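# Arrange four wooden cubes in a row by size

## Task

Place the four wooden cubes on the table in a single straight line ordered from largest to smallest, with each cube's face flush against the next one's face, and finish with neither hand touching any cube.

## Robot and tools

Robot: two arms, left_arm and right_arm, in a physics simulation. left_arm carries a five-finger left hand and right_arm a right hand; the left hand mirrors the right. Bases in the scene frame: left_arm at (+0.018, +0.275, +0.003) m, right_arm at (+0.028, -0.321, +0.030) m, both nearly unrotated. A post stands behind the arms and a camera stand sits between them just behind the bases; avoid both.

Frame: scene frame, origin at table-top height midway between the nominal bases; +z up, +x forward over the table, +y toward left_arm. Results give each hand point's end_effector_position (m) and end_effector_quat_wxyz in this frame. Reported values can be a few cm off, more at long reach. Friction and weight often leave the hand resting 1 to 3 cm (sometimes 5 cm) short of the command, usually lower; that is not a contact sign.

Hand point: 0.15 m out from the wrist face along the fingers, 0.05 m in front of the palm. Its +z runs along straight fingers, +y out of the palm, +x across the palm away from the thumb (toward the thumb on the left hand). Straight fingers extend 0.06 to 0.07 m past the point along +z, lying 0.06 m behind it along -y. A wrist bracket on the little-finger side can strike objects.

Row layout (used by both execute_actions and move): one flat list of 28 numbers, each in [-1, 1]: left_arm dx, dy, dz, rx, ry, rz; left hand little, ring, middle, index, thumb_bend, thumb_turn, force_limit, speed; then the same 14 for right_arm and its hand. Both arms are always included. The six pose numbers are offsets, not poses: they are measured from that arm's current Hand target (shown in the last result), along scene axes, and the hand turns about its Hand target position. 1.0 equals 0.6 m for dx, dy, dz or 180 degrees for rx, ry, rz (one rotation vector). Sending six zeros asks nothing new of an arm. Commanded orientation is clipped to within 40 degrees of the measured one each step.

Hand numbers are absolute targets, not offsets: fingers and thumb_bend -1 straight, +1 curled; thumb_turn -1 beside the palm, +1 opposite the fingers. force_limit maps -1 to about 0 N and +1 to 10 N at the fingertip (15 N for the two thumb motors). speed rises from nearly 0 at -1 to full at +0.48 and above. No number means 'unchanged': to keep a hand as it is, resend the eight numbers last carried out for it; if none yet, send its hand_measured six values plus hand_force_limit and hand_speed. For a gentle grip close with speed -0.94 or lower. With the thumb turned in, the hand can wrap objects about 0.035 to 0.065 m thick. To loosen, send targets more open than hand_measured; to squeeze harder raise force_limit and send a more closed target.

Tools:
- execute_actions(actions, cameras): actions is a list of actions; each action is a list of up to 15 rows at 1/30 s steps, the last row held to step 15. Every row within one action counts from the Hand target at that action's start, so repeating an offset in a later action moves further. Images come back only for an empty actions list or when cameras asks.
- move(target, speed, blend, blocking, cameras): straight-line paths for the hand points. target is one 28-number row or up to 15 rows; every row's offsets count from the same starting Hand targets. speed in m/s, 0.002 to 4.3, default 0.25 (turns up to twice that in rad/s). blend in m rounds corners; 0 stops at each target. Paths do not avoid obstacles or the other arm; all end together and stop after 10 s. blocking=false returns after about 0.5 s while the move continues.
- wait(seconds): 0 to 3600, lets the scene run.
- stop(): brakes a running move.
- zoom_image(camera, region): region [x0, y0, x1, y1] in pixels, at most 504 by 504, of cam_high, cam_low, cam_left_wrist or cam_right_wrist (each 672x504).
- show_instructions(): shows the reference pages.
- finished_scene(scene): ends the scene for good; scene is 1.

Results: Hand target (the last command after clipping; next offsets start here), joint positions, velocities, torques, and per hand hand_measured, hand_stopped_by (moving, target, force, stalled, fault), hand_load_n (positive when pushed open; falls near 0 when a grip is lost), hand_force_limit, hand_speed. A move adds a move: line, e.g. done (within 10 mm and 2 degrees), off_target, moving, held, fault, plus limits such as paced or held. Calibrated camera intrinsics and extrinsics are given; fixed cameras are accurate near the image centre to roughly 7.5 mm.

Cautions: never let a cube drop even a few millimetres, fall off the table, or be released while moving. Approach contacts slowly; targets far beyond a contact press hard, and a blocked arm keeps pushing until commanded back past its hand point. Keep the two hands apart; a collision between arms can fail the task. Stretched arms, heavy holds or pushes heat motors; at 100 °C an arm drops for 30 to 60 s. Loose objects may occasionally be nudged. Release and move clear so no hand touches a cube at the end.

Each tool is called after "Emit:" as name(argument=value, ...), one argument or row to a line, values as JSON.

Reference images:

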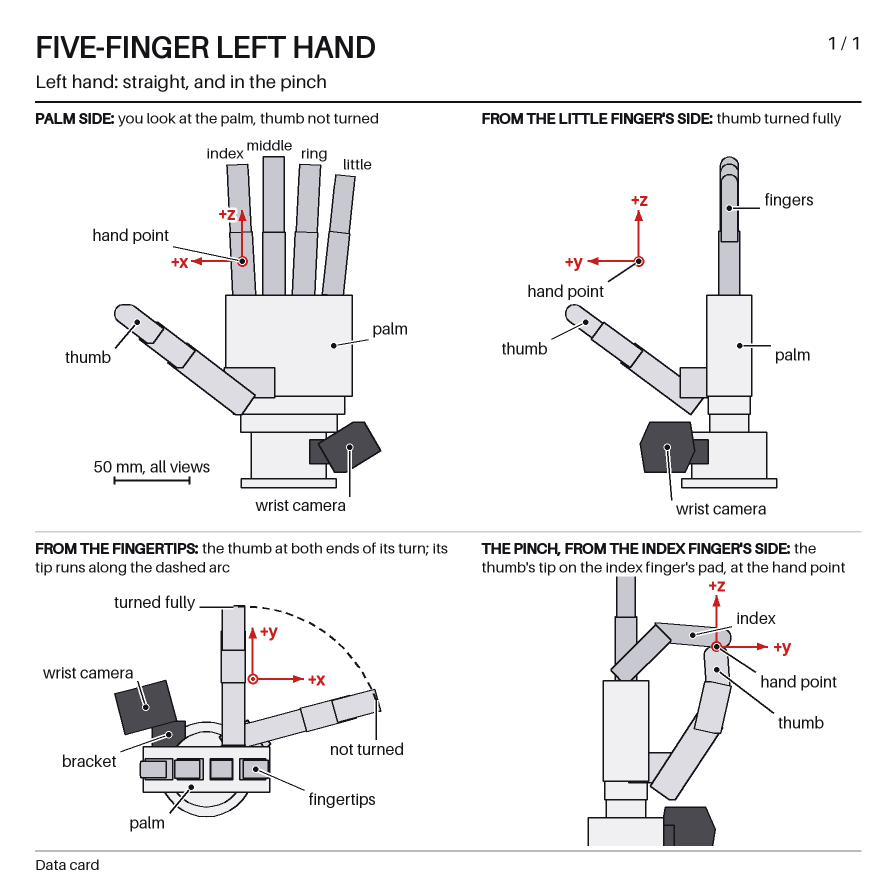

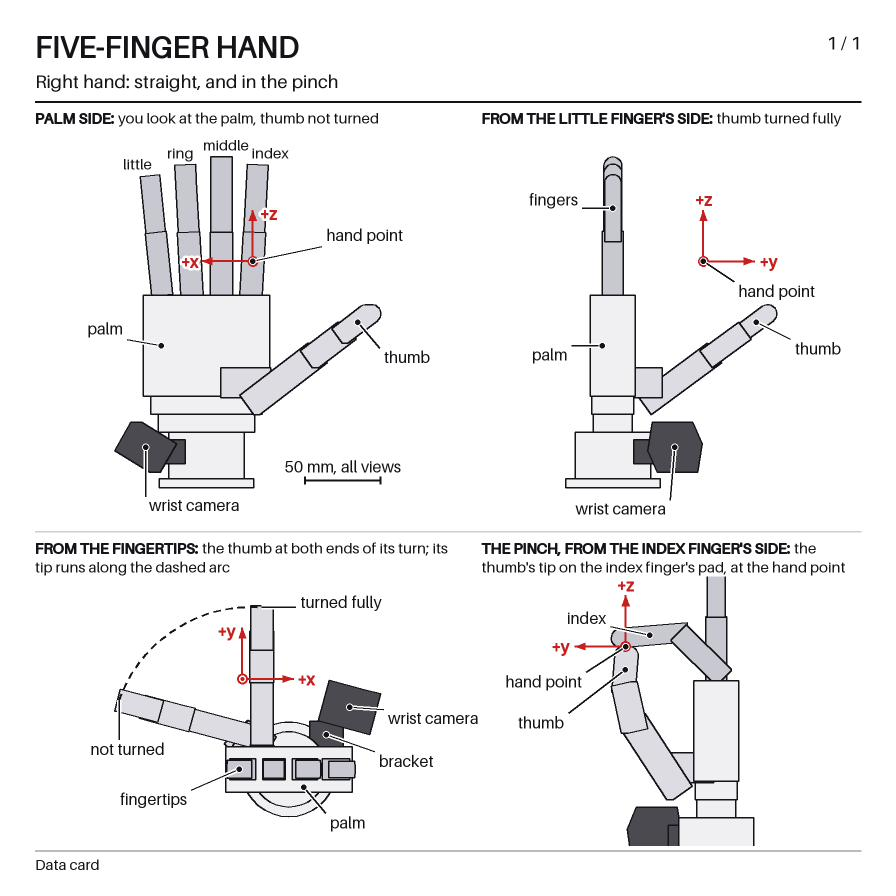

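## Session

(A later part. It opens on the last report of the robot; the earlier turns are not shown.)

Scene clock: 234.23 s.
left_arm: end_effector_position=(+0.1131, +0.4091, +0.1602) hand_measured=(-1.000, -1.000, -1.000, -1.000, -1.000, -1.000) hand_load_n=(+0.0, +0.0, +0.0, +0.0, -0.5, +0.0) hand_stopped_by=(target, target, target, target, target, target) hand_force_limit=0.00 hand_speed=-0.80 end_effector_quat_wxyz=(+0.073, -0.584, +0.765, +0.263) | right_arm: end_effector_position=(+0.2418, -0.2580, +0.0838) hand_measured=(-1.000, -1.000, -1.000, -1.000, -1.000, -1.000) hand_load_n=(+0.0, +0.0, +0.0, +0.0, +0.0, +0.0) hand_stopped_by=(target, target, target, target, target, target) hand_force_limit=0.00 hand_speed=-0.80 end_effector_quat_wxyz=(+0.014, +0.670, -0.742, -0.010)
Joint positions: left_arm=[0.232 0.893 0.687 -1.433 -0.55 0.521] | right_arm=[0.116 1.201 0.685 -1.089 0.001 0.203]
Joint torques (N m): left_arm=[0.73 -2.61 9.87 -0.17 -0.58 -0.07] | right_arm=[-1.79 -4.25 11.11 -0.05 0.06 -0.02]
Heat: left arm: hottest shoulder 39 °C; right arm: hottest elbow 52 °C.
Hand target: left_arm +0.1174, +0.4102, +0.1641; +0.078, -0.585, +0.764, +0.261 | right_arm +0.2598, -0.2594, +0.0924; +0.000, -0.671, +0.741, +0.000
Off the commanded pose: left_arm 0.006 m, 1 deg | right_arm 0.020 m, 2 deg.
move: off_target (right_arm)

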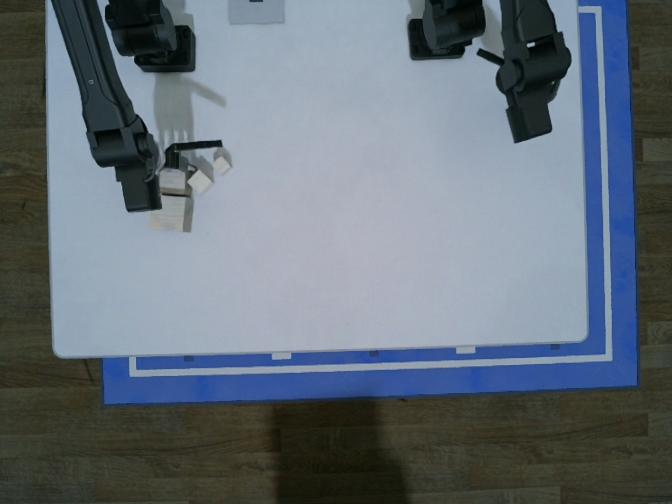

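Emit:
move(
  target=[0,0,0,0,0,0,-1,-1,-1,-1,-1,-1,0,-0.8,0.0225,-0.003,0.0,0,0,0,-1,-1,-1,-1,-1,-1,0,-0.8],
  speed=0.06,
  cameras=["cam_high", "cam_low"],
)

Emit:
zoom_image(
  camera="cam_high",
  region=[100, 90, 240, 250],
)

Scene clock: 247.80 s.
left_arm: end_effector_position=(+0.1131, +0.4091, +0.1602) hand_measured=(-1.000, -1.000, -1.000, -1.000, -1.000, -1.000) hand_load_n=(+0.0, +0.0, +0.0, +0.5, +0.0, +0.0) hand_stopped_by=(target, target, target, target, target, target) hand_force_limit=0.00 hand_speed=-0.80 end_effector_quat_wxyz=(+0.073, -0.584, +0.765, +0.263) | right_arm: end_effector_position=(+0.2516, -0.2597, +0.0833) hand_measured=(-1.000, -1.000, -1.000, -1.000, -1.000, -1.000) hand_load_n=(+0.0, +0.0, +0.0, +0.0, +0.0, +0.0) hand_stopped_by=(target, target, target, target, target, target) hand_force_limit=0.00 hand_speed=-0.80 end_effector_quat_wxyz=(-0.019, -0.669, +0.743, +0.013)
Joint positions: left_arm=[0.232 0.893 0.687 -1.433 -0.55 0.521] | right_arm=[0.107 1.24 0.713 -1.089 0.001 0.194]
Joint torques (N m): left_arm=[0.21 -3.14 10 -0.34 -0.53 -0.1] | right_arm=[-1.96 -4.48 11.32 0.14 0.1 -0.05]
Heat: left arm: hottest shoulder 39 °C; right arm: hottest elbow 50 °C.
Hand target: left_arm +0.1174, +0.4102, +0.1641; +0.078, -0.585, +0.764, +0.261 | right_arm +0.2734, -0.2612, +0.0925; +0.000, -0.671, +0.741, +0.000
Off the commanded pose: left_arm 0.006 m, 1 deg | right_arm 0.024 m, 3 deg.
move: off_target (right_arm)

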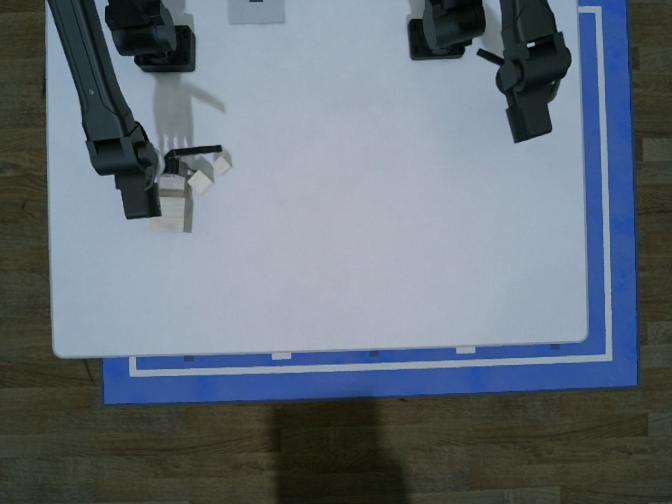

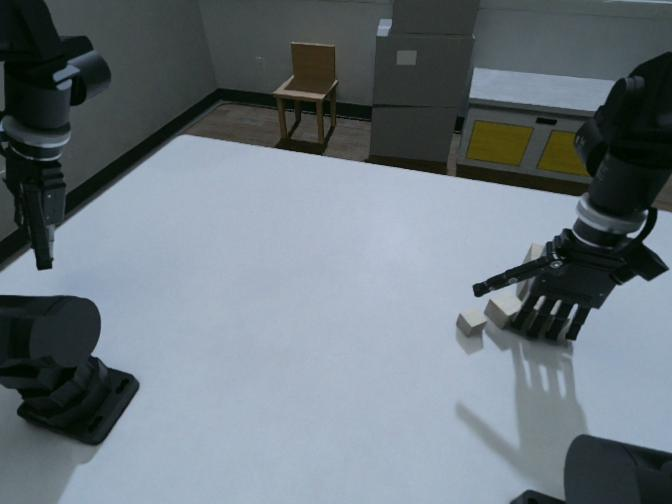

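Scaled by 3.150.

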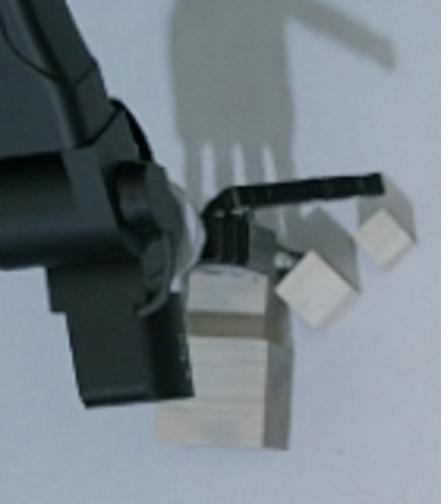

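Emit:
move(
  target=[
    [0,0,0,0,0,0,-1,-1,-1,-1,-1,-1,0,-0.8,-0.085,0.007,0,0,0,0,-1,-1,-1,-1,-1,-1,0,-0.8],
    [0,0,0,0,0,0,-1,-1,-1,-1,-1,-1,0,-0.8,-0.085,0.007,0.14,0,0,0,-1,-1,-1,-1,-1,-1,0,-0.8],
    [0,0,0,0,0,0,-1,-1,-1,-1,-1,-1,0,-0.8,0.003,0.23,0.14,0,0,0,-1,-1,-1,-1,-1,-1,0,-0.8],
    [0,0,0,0,0,0,-1,-1,-1,-1,-1,-1,0,-0.8,0.003,0.23,0.04,0,0,0,-1,-1,-1,-1,-1,-1,0,-0.8],
  ],
  blend=[0.003,0.03,0.02,0],
  cameras=["cam_high","cam_low","cam_right_wrist"],
)

Emit:
zoom_image(
  camera="cam_high",
  region=[130, 90, 290, 250],
)

Emit:
zoom_image(
  camera="cam_low",
  region=[422, 200, 622, 400],
)

Scene clock: 295.40 s.
left_arm: end_effector_position=(+0.1131, +0.4091, +0.1602) hand_measured=(-1.000, -1.000, -1.000, -1.000, -1.000, -1.000) hand_load_n=(+0.0, +0.0, +0.0, +0.0, +0.0, +0.0) hand_stopped_by=(target, target, target, target, target, target) hand_force_limit=0.00 hand_speed=-0.80 end_effector_quat_wxyz=(+0.073, -0.584, +0.765, +0.263) | right_arm: end_effector_position=(+0.2694, -0.1293, +0.1147) hand_measured=(-1.000, -1.000, -1.000, -1.000, -1.000, -1.000) hand_load_n=(+0.0, +0.0, +0.0, +0.0, +0.0, +0.0) hand_stopped_by=(target, target, target, target, target, target) hand_force_limit=0.00 hand_speed=-0.80 end_effector_quat_wxyz=(+0.010, +0.674, -0.739, -0.004)
Joint positions: left_arm=[0.232 0.893 0.687 -1.433 -0.55 0.521] | right_arm=[0.498 1.328 0.888 -1.153 -0.003 0.573]
Joint torques (N m): left_arm=[0.15 -2.78 9.8 -0.24 -0.52 -0.07] | right_arm=[-0.26 -6.95 8.88 0.38 0.13 0.25]
Heat: left arm: hottest elbow 39 °C; right arm: hottest elbow 50 °C.
Hand target: left_arm +0.1174, +0.4102, +0.1641; +0.078, -0.585, +0.764, +0.261 | right_arm +0.2753, -0.1233, +0.1165; +0.000, -0.671, +0.741, +0.000
Off the commanded pose: left_arm 0.006 m, 1 deg | right_arm 0.009 m, 1 deg.
move: done
cam_right_wrist: T_world_to_cam=[[-0.98855, -0.13841, 0.06005, 0.24086], [-0.09159, 0.86679, 0.4902, 0.08123], [-0.1199, 0.47909, -0.86954, 0.31009]] pos_world=[0.28273, -0.18563, 0.21535]

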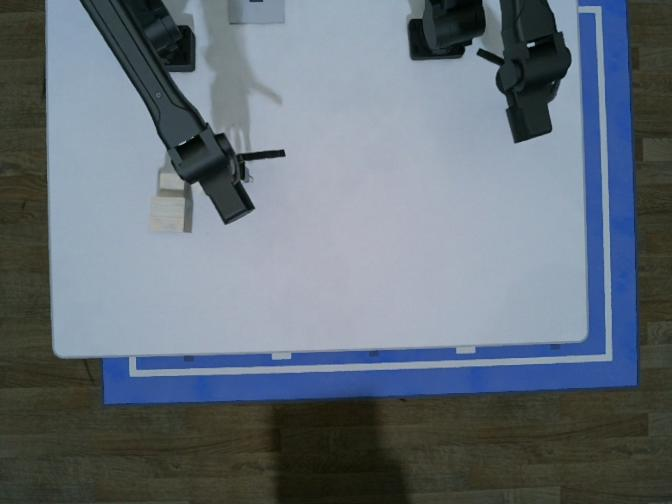

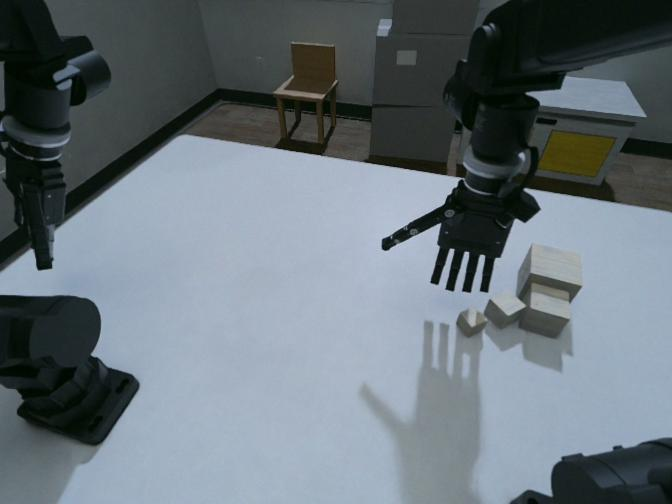

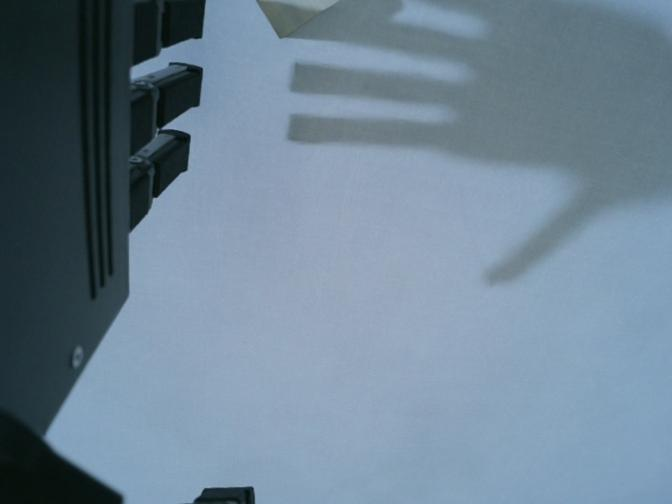

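Scaled by 3.150.

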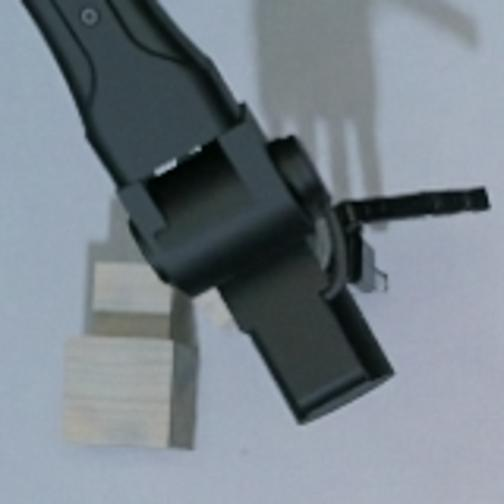

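Scaled by 2.520.

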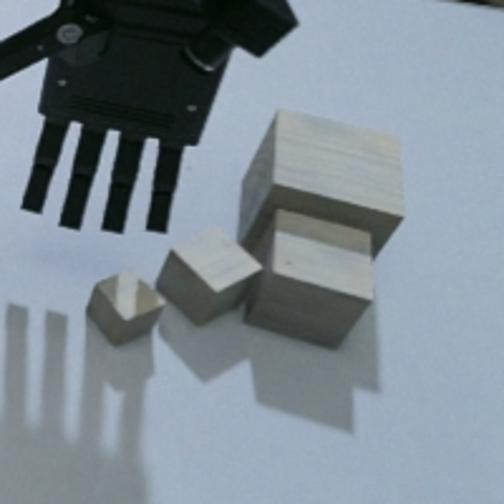

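Emit:
move(
  target=[0,0,0,0,0,0,-1,-1,-1,-1,-1,-1,0,-0.8,0.013,0.018,-0.035,0,0,0,-1,-1,-1,-1,-1,-1,0,-0.8],
  speed=0.1,
  cameras=["cam_high","cam_low","cam_right_wrist"],
)

Emit:
zoom_image(
  camera="cam_low",
  region=[422, 240, 542, 360],
)

Scene clock: 313.80 s.
left_arm: end_effector_position=(+0.1131, +0.4091, +0.1602) hand_measured=(-1.000, -1.000, -1.000, -1.000, -1.000, -1.000) hand_load_n=(+0.0, +0.0, +0.0, +0.0, +0.0, +0.0) hand_stopped_by=(target, target, target, target, target, target) hand_force_limit=0.00 hand_speed=-0.80 end_effector_quat_wxyz=(+0.073, -0.584, +0.765, +0.263) | right_arm: end_effector_position=(+0.2792, -0.1184, +0.0953) hand_measured=(-1.000, -1.000, -1.000, -1.000, -1.000, -1.000) hand_load_n=(+0.0, +0.0, +0.0, +0.0, +0.0, +0.0) hand_stopped_by=(target, target, target, target, target, target) hand_force_limit=0.00 hand_speed=-0.80 end_effector_quat_wxyz=(+0.008, +0.673, -0.739, -0.003)
Joint positions: left_arm=[0.232 0.893 0.687 -1.433 -0.55 0.521] | right_arm=[0.512 1.387 0.888 -1.089 -0.002 0.589]
Joint torques (N m): left_arm=[-0.15 -2.67 9.87 -0.43 -0.52 -0.08] | right_arm=[0.15 -7.06 7.94 0.34 0.12 0.28]
Heat: left arm: hottest elbow 39 °C; right arm: hottest elbow 50 °C.
Hand target: left_arm +0.1174, +0.4102, +0.1641; +0.078, -0.585, +0.764, +0.261 | right_arm +0.2830, -0.1124, +0.0955; +0.000, -0.671, +0.741, +0.000
Off the commanded pose: left_arm 0.006 m, 1 deg | right_arm 0.007 m, 1 deg.
move: done
cam_right_wrist: T_world_to_cam=[[-0.989, -0.13709, 0.05561, 0.25384], [-0.09245, 0.86617, 0.49112, 0.08219], [-0.11549, 0.48057, -0.86932, 0.28808]] pos_world=[0.29192, -0.17483, 0.19595]

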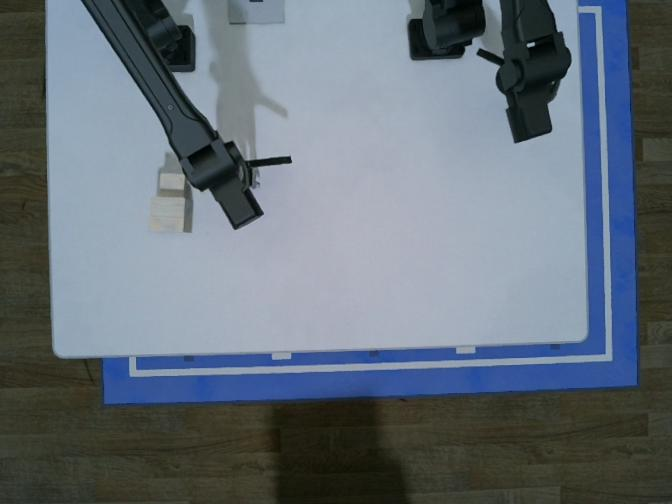

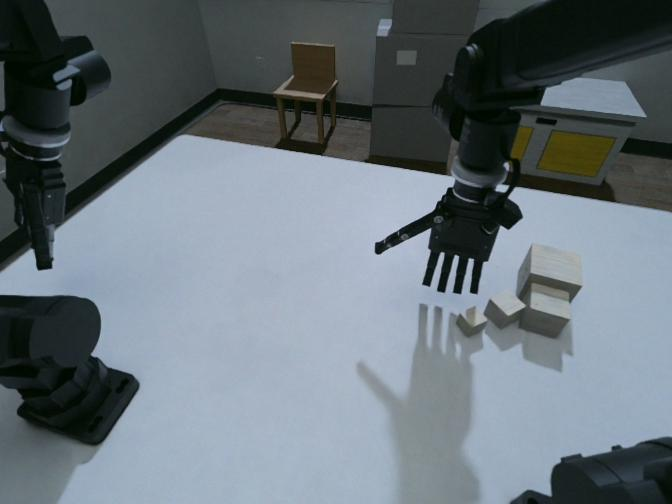

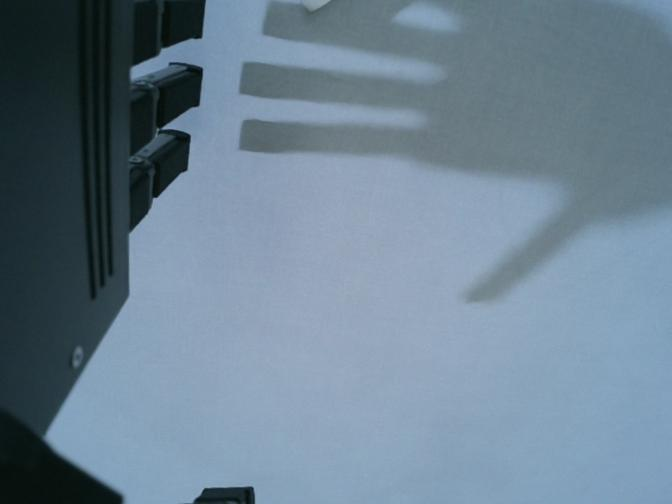

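Scaled by 4.200.

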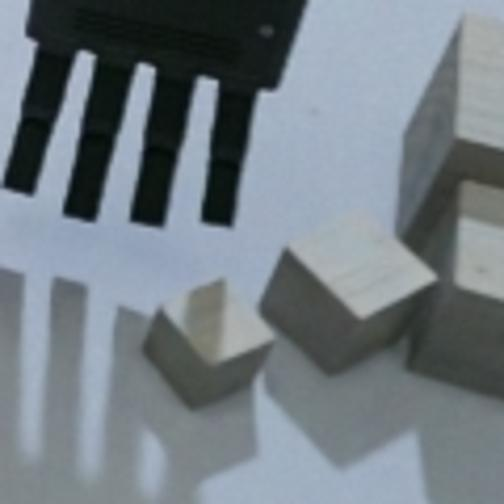

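Emit:
move(
  target=[
    [0,0,0,0,0,0,-1,-1,-1,-1,-1,-1,0,-0.8,0,0,-0.02,0,0,0,-1,-1,-1,-1,-1,-1,0,-0.8],
    [0,0,0,0,0,0,-1,-1,-1,-1,-1,-1,0,-0.8,-0.05,0,-0.02,0,0,0,-1,-1,-1,-1,-1,-1,0,-0.8],
    [0,0,0,0,0,0,-1,-1,-1,-1,-1,-1,0,-0.8,-0.175,-0.02,-0.02,0,0,0,-1,-1,-1,-1,-1,-1,0,-0.8],
  ],
  speed=0.08,
  blend=[0,0.01,0],
  cameras=["cam_high","cam_low","cam_right_wrist"],
)

Emit:
zoom_image(
  camera="cam_high",
  region=[130, 90, 290, 250],
)

Emit:
zoom_image(
  camera="cam_low",
  region=[422, 240, 592, 410],
)

Scene clock: 338.20 s.
left_arm: end_effector_position=(+0.1131, +0.4091, +0.1602) hand_measured=(-1.000, -1.000, -1.000, -1.000, -1.000, -1.000) hand_load_n=(-0.5, +0.0, +0.0, +0.0, +0.0, +0.0) hand_stopped_by=(target, target, target, target, target, target) hand_force_limit=0.00 hand_speed=-0.80 end_effector_quat_wxyz=(+0.073, -0.584, +0.765, +0.263) | right_arm: end_effector_position=(+0.1793, -0.1267, +0.0792) hand_measured=(-1.000, -1.000, -1.000, -1.000, -1.000, -1.000) hand_load_n=(+0.0, +0.0, +0.0, +0.0, +0.0, +0.0) hand_stopped_by=(target, target, target, target, target, target) hand_force_limit=0.00 hand_speed=-0.80 end_effector_quat_wxyz=(+0.003, +0.673, -0.739, -0.001)
Joint positions: left_arm=[0.232 0.893 0.687 -1.433 -0.55 0.521] | right_arm=[0.667 1.152 0.64 -1.064 -0.002 0.745]
Joint torques (N m): left_arm=[-0.44 -2.61 9.85 -0.17 -0.55 -0.04] | right_arm=[0.67 -5.66 8.23 -0.65 0.1 0.31]
Heat: left arm: hottest elbow 39 °C; right arm: hottest elbow 49 °C.
Hand target: left_arm +0.1174, +0.4102, +0.1641; +0.078, -0.585, +0.764, +0.261 | right_arm +0.1780, -0.1244, +0.0835; +0.000, -0.671, +0.741, +0.000
Off the commanded pose: left_arm 0.006 m, 1 deg | right_arm 0.005 m, 0 deg.
move: done
cam_right_wrist: T_world_to_cam=[[-0.9896, -0.13689, 0.04408, 0.15586], [-0.09756, 0.86422, 0.49356, 0.08853], [-0.10566, 0.48413, -0.86859, 0.26515]] pos_world=[0.1909, -0.18354, 0.17974]

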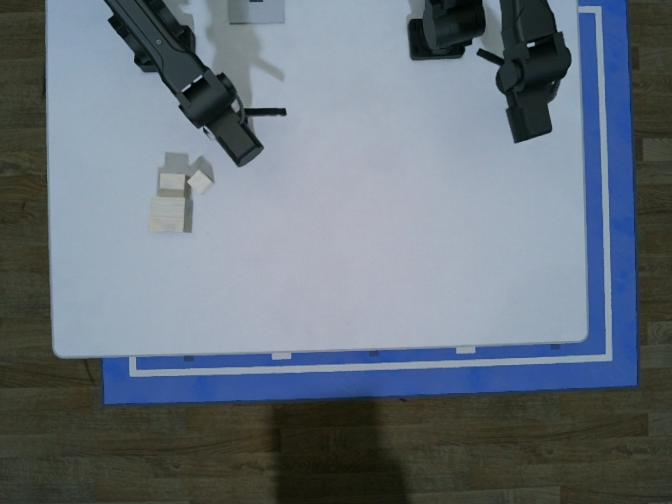

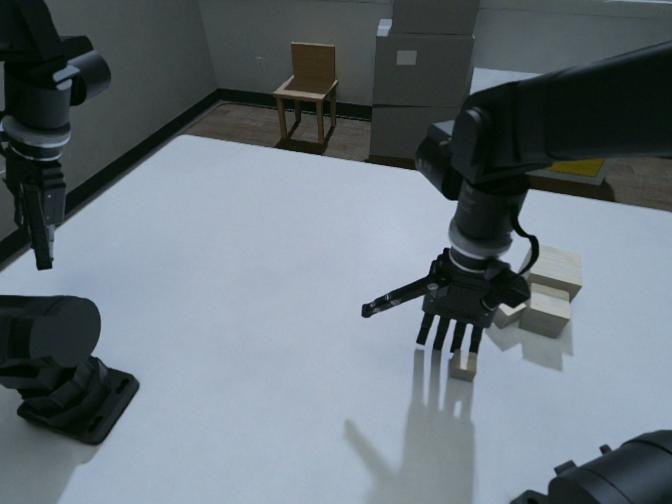

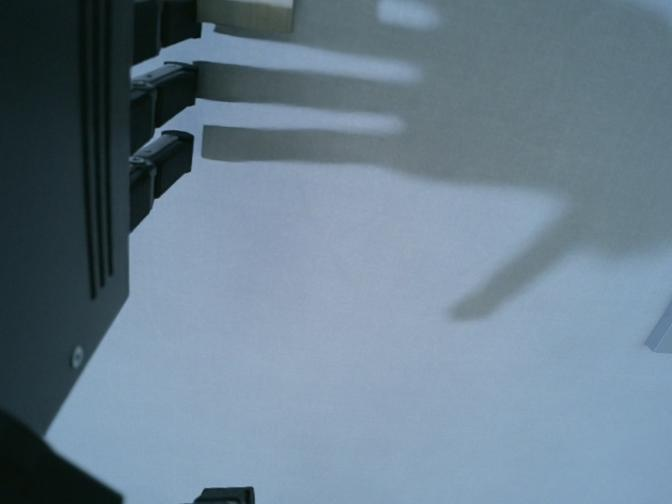

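Scaled by 3.150.

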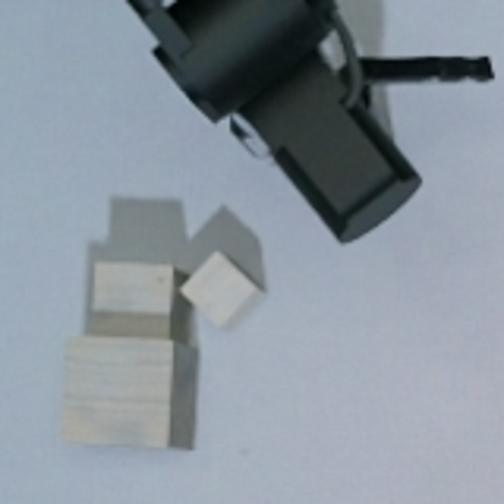

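Scaled by 2.965.

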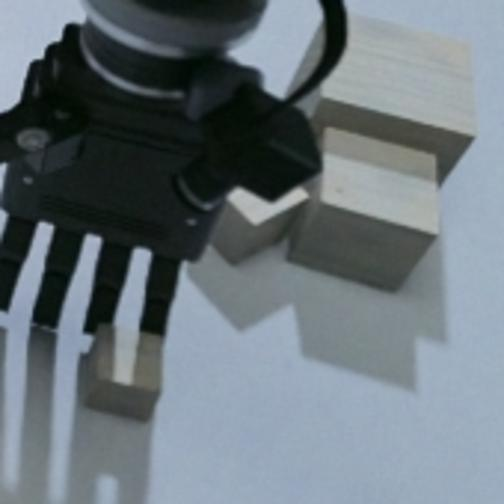

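Emit:
move(
  target=[
    [0,0,0,0,0,0,-1,-1,-1,-1,-1,-1,0,-0.8,0.035,0,0,0,0,0,-1,-1,-1,-1,-1,-1,0,-0.8],
    [0,0,0,0,0,0,-1,-1,-1,-1,-1,-1,0,-0.8,0.05,0,0.133,0,0,0,-1,-1,-1,-1,-1,-1,0,-0.8],
    [0,0,0,0,0,0,-1,-1,-1,-1,-1,-1,0,-0.8,0.215,-0.086,0.133,0,0,0.0144,-1,-1,-1,-1,-1,-1,0,-0.8],
    [0,0,0,0,0,0,-1,-1,-1,-1,-1,-1,0,-0.8,0.215,-0.086,0.05,0,0,0.0144,-1,-1,-1,-1,-1,-1,0,-0.8],
  ],
  blend=[0.005,0.03,0.02,0],
  cameras=["cam_high","cam_low","cam_right_wrist"],
)

Emit:
zoom_image(
  camera="cam_high",
  region=[130, 90, 290, 250],
)

Emit:
zoom_image(
  camera="cam_low",
  region=[422, 240, 592, 410],
)

Scene clock: 361.67 s.
left_arm: end_effector_position=(+0.1131, +0.4091, +0.1602) hand_measured=(-1.000, -1.000, -1.000, -1.000, -1.000, -1.000) hand_load_n=(+0.0, +0.5, +0.0, +0.5, +0.0, +0.0) hand_stopped_by=(target, target, target, target, target, target) hand_force_limit=0.00 hand_speed=-0.80 end_effector_quat_wxyz=(+0.073, -0.584, +0.765, +0.263) | right_arm: end_effector_position=(+0.3008, -0.1763, +0.1125) hand_measured=(-1.000, -1.000, -1.000, -1.000, -1.000, -1.000) hand_load_n=(+0.0, +0.0, +0.0, +0.0, +0.0, +0.0) hand_stopped_by=(target, target, target, target, target, target) hand_force_limit=0.00 hand_speed=-0.80 end_effector_quat_wxyz=(+0.009, +0.684, -0.729, -0.003)
Joint positions: left_arm=[0.232 0.893 0.687 -1.433 -0.55 0.521] | right_arm=[0.341 1.361 0.913 -1.142 0.002 0.389]
Joint torques (N m): left_arm=[0.85 -2.96 9.89 -0.23 -0.5 -0.09] | right_arm=[-0.85 -6.71 8.53 0.24 0 0]
Heat: left arm: hottest elbow 39 °C; right arm: hottest elbow 48 °C.
Hand target: left_arm +0.1174, +0.4102, +0.1641; +0.078, -0.585, +0.764, +0.261 | right_arm +0.3070, -0.1759, +0.1135; +0.000, +0.688, -0.726, +0.000
Off the commanded pose: left_arm 0.006 m, 1 deg | right_arm 0.006 m, 1 deg.
move: done
cam_right_wrist: T_world_to_cam=[[-0.98455, -0.16563, 0.05677, 0.25981], [-0.11707, 0.86383, 0.49, 0.13303], [-0.1302, 0.47578, -0.86987, 0.33705]] pos_world=[0.31526, -0.23225, 0.21325]

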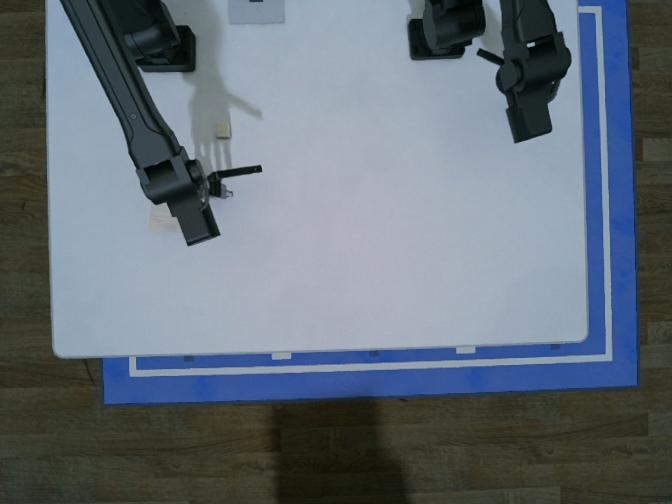

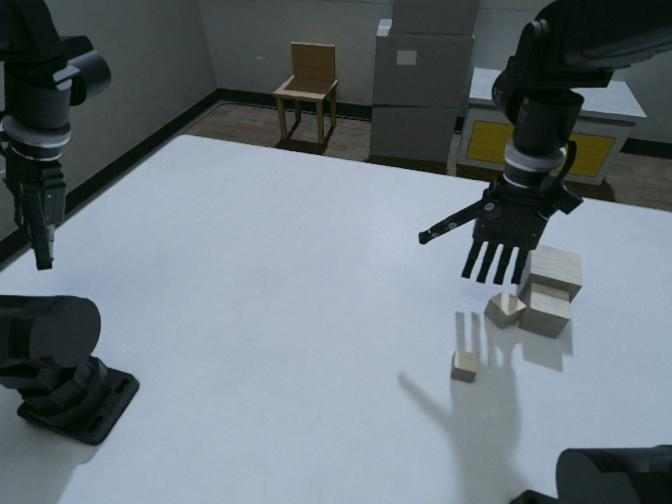

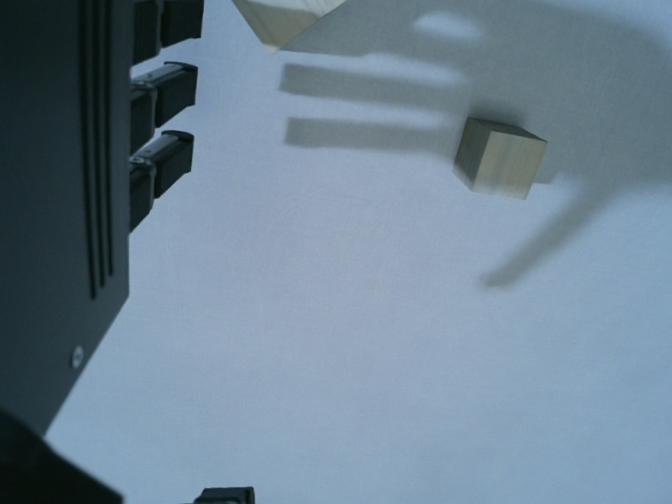

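Scaled by 3.150.

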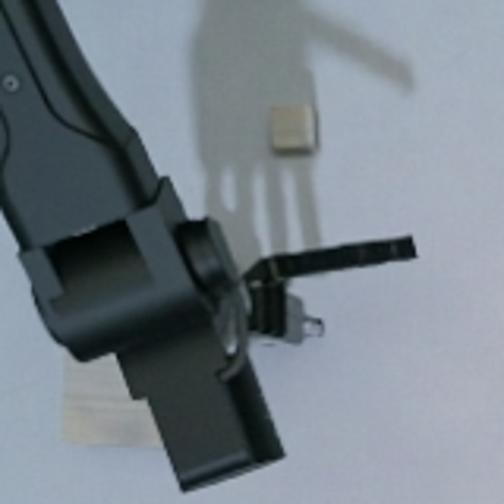

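Scaled by 2.965.

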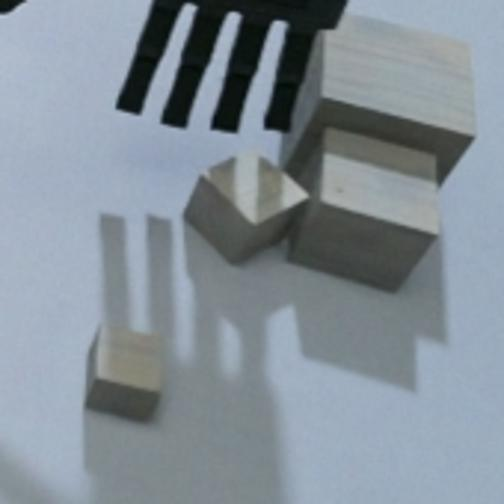

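Emit:
zoom_image(
  camera="cam_high",
  region=[200, 110, 250, 150],
)

Scaled by 10.080.

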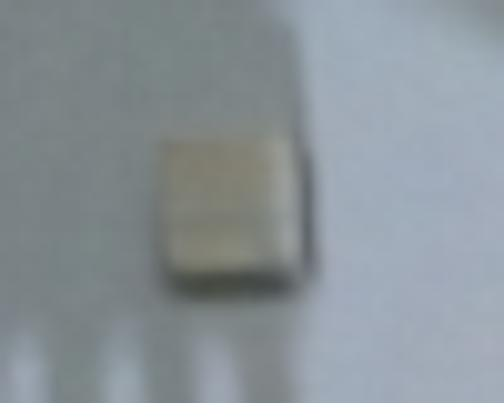

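Emit:
move(
  target=[
    [0,0,0,0,0,0,-1,-1,-1,-1,-1,-1,0,-0.8,0.02,0.0,0,0,0,0,-1,-1,-1,-1,-1,-1,0,-0.8],
    [0,0,0,0,0,0,-1,-1,-1,-1,-1,-1,0,-0.8,0.02,0,-0.047,0,0,0,-1,-1,-1,-1,-1,-1,0,-0.8],
  ],
  speed=0.1,
  cameras=["cam_high","cam_low","cam_right_wrist"],
)

Emit:
zoom_image(
  camera="cam_low",
  region=[452, 230, 592, 370],
)

Scene clock: 377.13 s.
left_arm: end_effector_position=(+0.1131, +0.4091, +0.1602) hand_measured=(-1.000, -1.000, -1.000, -1.000, -1.000, -1.000) hand_load_n=(+0.0, +0.0, +0.0, +0.0, +0.0, +0.0) hand_stopped_by=(target, target, target, target, target, target) hand_force_limit=0.00 hand_speed=-0.80 end_effector_quat_wxyz=(+0.073, -0.584, +0.765, +0.263) | right_arm: end_effector_position=(+0.3124, -0.1742, +0.0855) hand_measured=(-1.000, -1.000, -1.000, -1.000, -1.000, -1.000) hand_load_n=(+0.0, +0.0, +0.0, +0.0, +0.0, +0.0) hand_stopped_by=(target, target, target, target, target, target) hand_force_limit=0.00 hand_speed=-0.80 end_effector_quat_wxyz=(+0.007, +0.687, -0.727, -0.002)
Joint positions: left_arm=[0.232 0.893 0.687 -1.433 -0.55 0.521] | right_arm=[0.337 1.426 0.899 -1.059 0.002 0.378]
Joint torques (N m): left_arm=[0.56 -2.96 9.98 -0.28 -0.47 -0.09] | right_arm=[-0.85 -6.65 8.17 0.2 0.03 -0.09]
Heat: left arm: hottest elbow 39 °C; right arm: hottest elbow 49 °C.
Hand target: left_arm +0.1174, +0.4102, +0.1641; +0.078, -0.585, +0.764, +0.261 | right_arm +0.3190, -0.1760, +0.0852; +0.000, +0.688, -0.726, +0.000
Off the commanded pose: left_arm 0.006 m, 1 deg | right_arm 0.007 m, 1 deg.
move: done
cam_right_wrist: T_world_to_cam=[[-0.98351, -0.17289, 0.0531, 0.27189], [-0.12509, 0.86228, 0.49075, 0.14795], [-0.13063, 0.47601, -0.86968, 0.31424]] pos_world=[0.32696, -0.23015, 0.18625]

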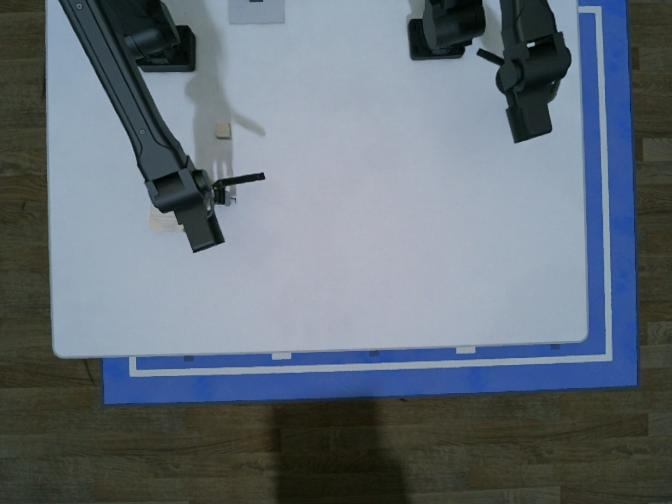

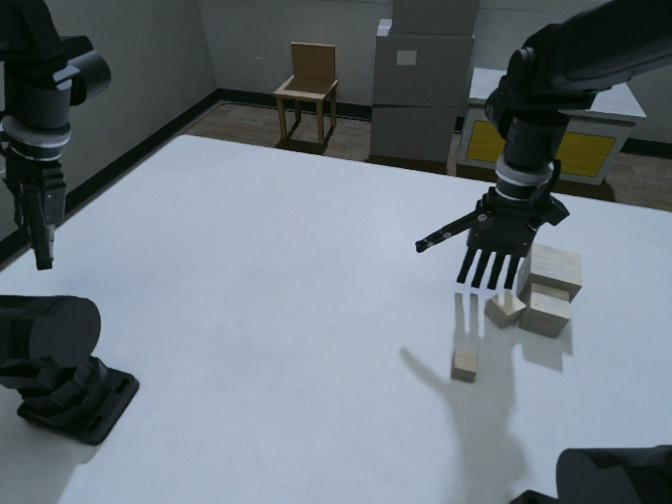

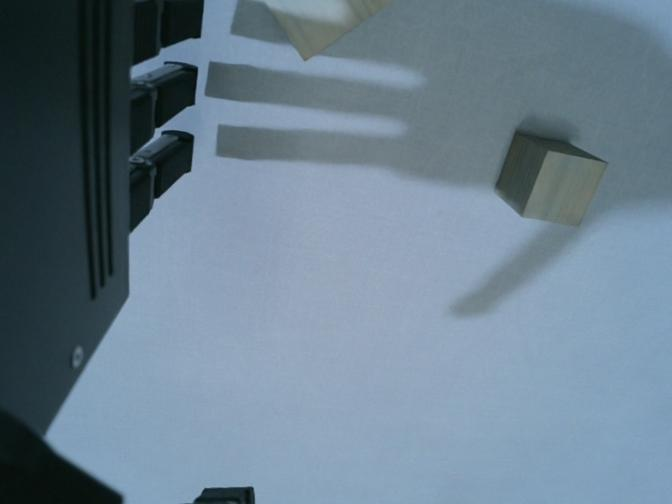

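Scaled by 3.600.

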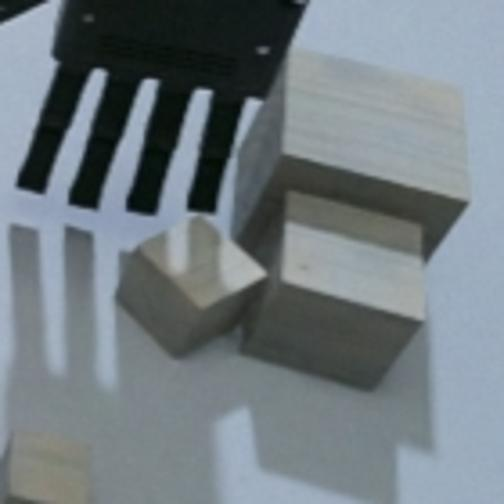

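Emit:
move(
  target=[0,0,0,0,0,0,-1,-1,-1,-1,-1,-1,0,-0.8,-0.108,0.005,-0.003,0,0,0,-1,-1,-1,-1,-1,-1,0,-0.8],
  speed=0.07,
  cameras=["cam_high","cam_low","cam_right_wrist"],
)

Emit:
zoom_image(
  camera="cam_low",
  region=[432, 230, 592, 390],
)

Emit:
zoom_image(
  camera="cam_high",
  region=[130, 90, 290, 250],
)

Scene clock: 387.57 s.
left_arm: end_effector_position=(+0.1131, +0.4091, +0.1602) hand_measured=(-1.000, -1.000, -1.000, -1.000, -1.000, -1.000) hand_load_n=(+0.0, +0.0, +0.0, +0.0, +0.0, +0.0) hand_stopped_by=(target, target, target, target, target, target) hand_force_limit=0.00 hand_speed=-0.80 end_effector_quat_wxyz=(+0.073, -0.584, +0.765, +0.263) | right_arm: end_effector_position=(+0.2513, -0.1781, +0.0790) hand_measured=(-1.000, -1.000, -1.000, -1.000, -1.000, -1.000) hand_load_n=(+0.0, +0.0, -0.5, +0.0, +0.0, +0.0) hand_stopped_by=(target, target, target, target, target, target) hand_force_limit=0.00 hand_speed=-0.80 end_effector_quat_wxyz=(+0.011, +0.690, -0.724, -0.004)
Joint positions: left_arm=[0.232 0.893 0.687 -1.433 -0.55 0.521] | right_arm=[0.389 1.288 0.745 -1.052 0.001 0.421]
Joint torques (N m): left_arm=[0.26 -2.9 9.65 -0.21 -0.51 -0.08] | right_arm=[-0.32 -7 7.91 -0.18 0.06 0.31]
Heat: left arm: hottest elbow 39 °C; right arm: hottest elbow 48 °C.
Hand target: left_arm +0.1174, +0.4102, +0.1641; +0.078, -0.585, +0.764, +0.261 | right_arm +0.2542, -0.1730, +0.0835; +0.000, +0.688, -0.726, +0.000
Off the commanded pose: left_arm 0.006 m, 1 deg | right_arm 0.007 m, 1 deg.
move: done
cam_right_wrist: T_world_to_cam=[[-0.98158, -0.18091, 0.06143, 0.20886], [-0.12827, 0.8623, 0.48989, 0.14768], [-0.1416, 0.47298, -0.86962, 0.30465]] pos_world=[0.26709, -0.23365, 0.17976]

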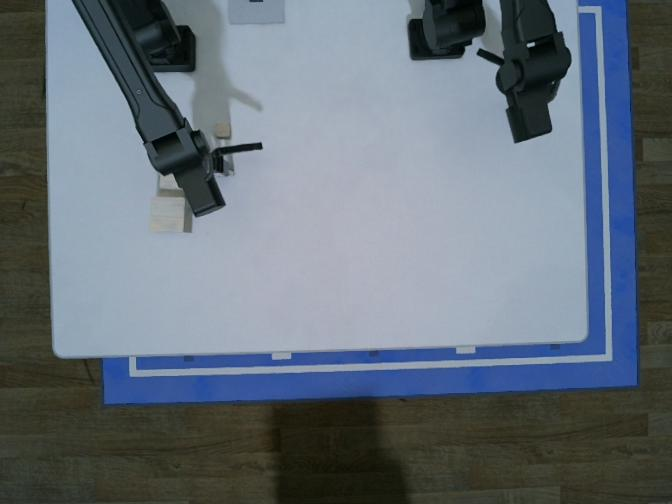

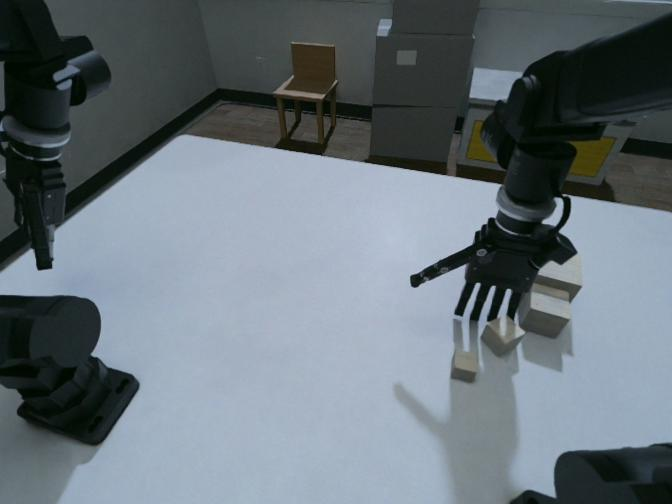

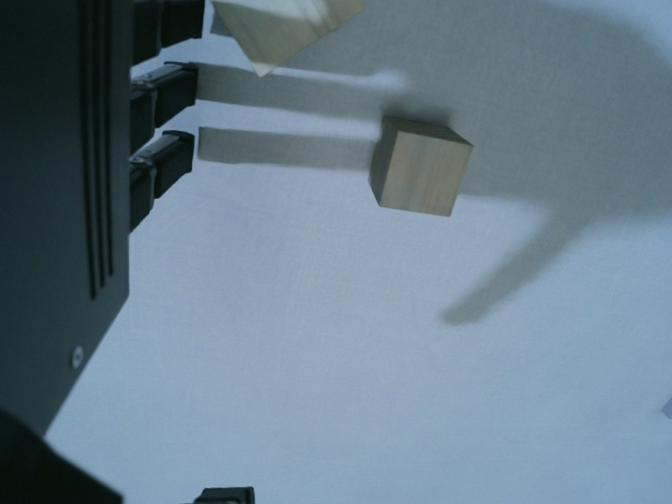

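Scaled by 3.150.

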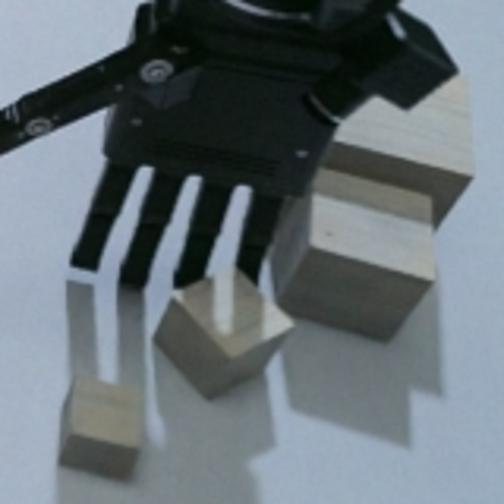

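Scaled by 3.150.

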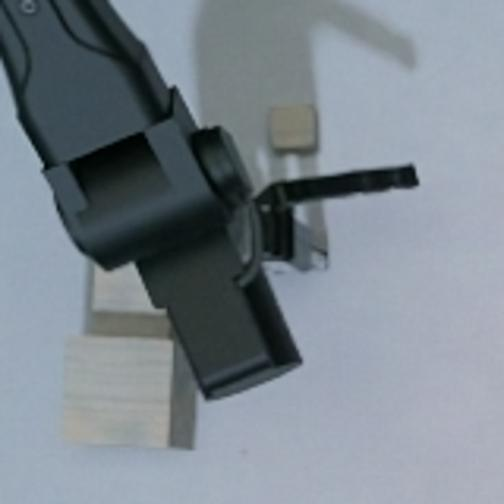

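Emit:
move(
  target=[
    [0,0,0,0,0,0,-1,-1,-1,-1,-1,-1,0,-0.8,0.035,0,0,0,0,0,-1,-1,-1,-1,-1,-1,0,-0.8],
    [0,0,0,0,0,0,-1,-1,-1,-1,-1,-1,0,-0.8,0.035,0,0.133,0,0,0,-1,-1,-1,-1,-1,-1,0,-0.8],
    [0,0,0,0,0,0,-1,-1,-1,-1,-1,-1,0,-0.8,-0.004,-0.138,0.133,0,0,0.5,-1,-1,-1,-1,-1,-1,0,-0.8],
    [0,0,0,0,0,0,-1,-1,-1,-1,-1,-1,0,-0.8,-0.004,-0.138,0.053,0,0,0.5,-1,-1,-1,-1,-1,-1,0,-0.8],
  ],
  blend=[0.005,0.02,0.02,0],
  cameras=["cam_high","cam_low","cam_right_wrist"],
)

Emit:
zoom_image(
  camera="cam_high",
  region=[130, 90, 290, 250],
)

Emit:
zoom_image(
  camera="cam_low",
  region=[432, 230, 592, 390],
)

Scene clock: 410.80 s.
left_arm: end_effector_position=(+0.1131, +0.4091, +0.1602) hand_measured=(-1.000, -1.000, -1.000, -1.000, -1.000, -1.000) hand_load_n=(+0.0, +0.0, +0.0, +0.0, +0.0, +0.0) hand_stopped_by=(target, target, target, target, target, target) hand_force_limit=0.00 hand_speed=-0.80 end_effector_quat_wxyz=(+0.073, -0.584, +0.765, +0.263) | right_arm: end_effector_position=(+0.2449, -0.2610, +0.1143) hand_measured=(-1.000, -1.000, -1.000, -1.000, -1.000, -1.000) hand_load_n=(+0.0, +0.0, +0.0, +0.0, +0.0, +0.0) hand_stopped_by=(target, target, target, target, target, target) hand_force_limit=0.00 hand_speed=-0.80 end_effector_quat_wxyz=(+0.006, +0.999, -0.039, -0.008)
Joint positions: left_arm=[0.232 0.893 0.687 -1.433 -0.55 0.521] | right_arm=[0.458 1.162 0.747 -1.175 0.003 -1.051]
Joint torques (N m): left_arm=[0.09 -3.25 9.98 -0.12 -0.55 -0.08] | right_arm=[0.85 -4.72 8.96 0.36 0.05 -0.09]
Heat: left arm: hottest elbow 39 °C; right arm: hottest elbow 48 °C.
Hand target: left_arm +0.1174, +0.4102, +0.1641; +0.078, -0.585, +0.764, +0.261 | right_arm +0.2519, -0.2558, +0.1153; +0.000, +1.000, -0.027, +0.000
Off the commanded pose: left_arm 0.006 m, 1 deg | right_arm 0.009 m, 2 deg.
move: done
cam_right_wrist: T_world_to_cam=[[0.15296, -0.98713, 0.04661, -0.30116], [-0.85344, -0.10817, 0.50984, 0.12309], [-0.49824, -0.11777, -0.85901, 0.30562]] pos_world=[0.30339, -0.24797, 0.21382]

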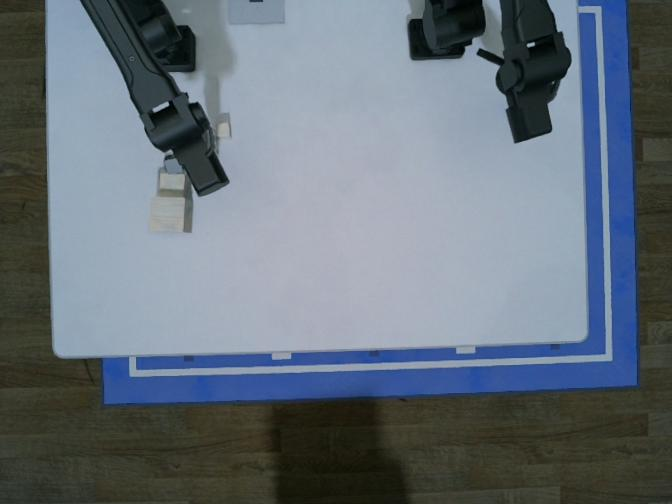

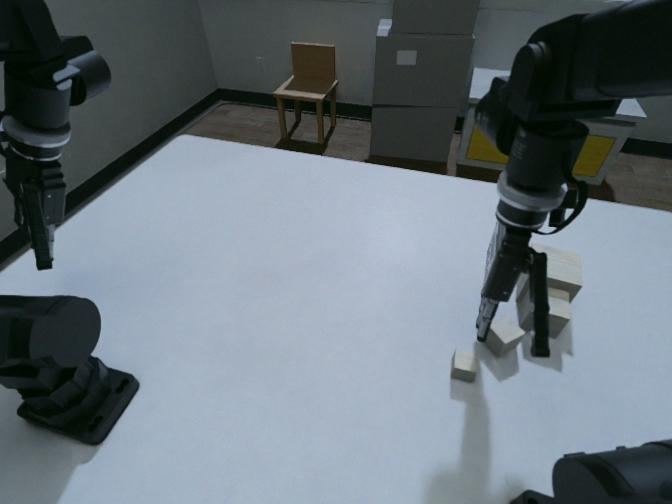

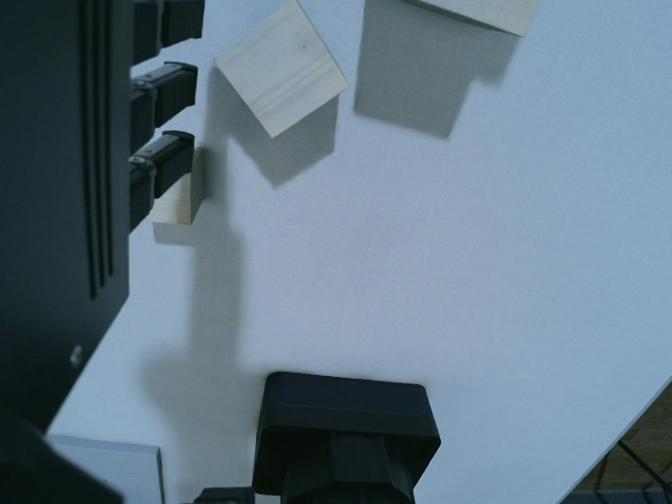

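Scaled by 3.150.

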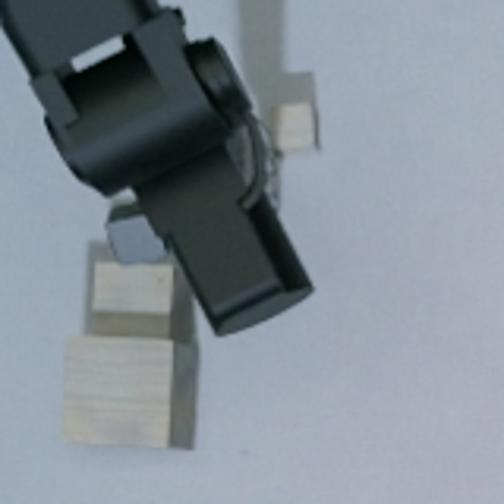

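Scaled by 3.150.

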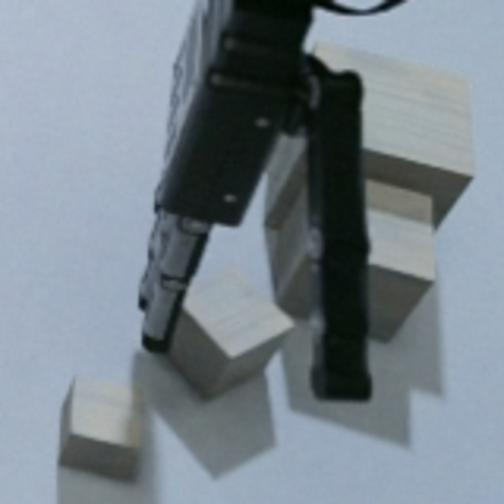

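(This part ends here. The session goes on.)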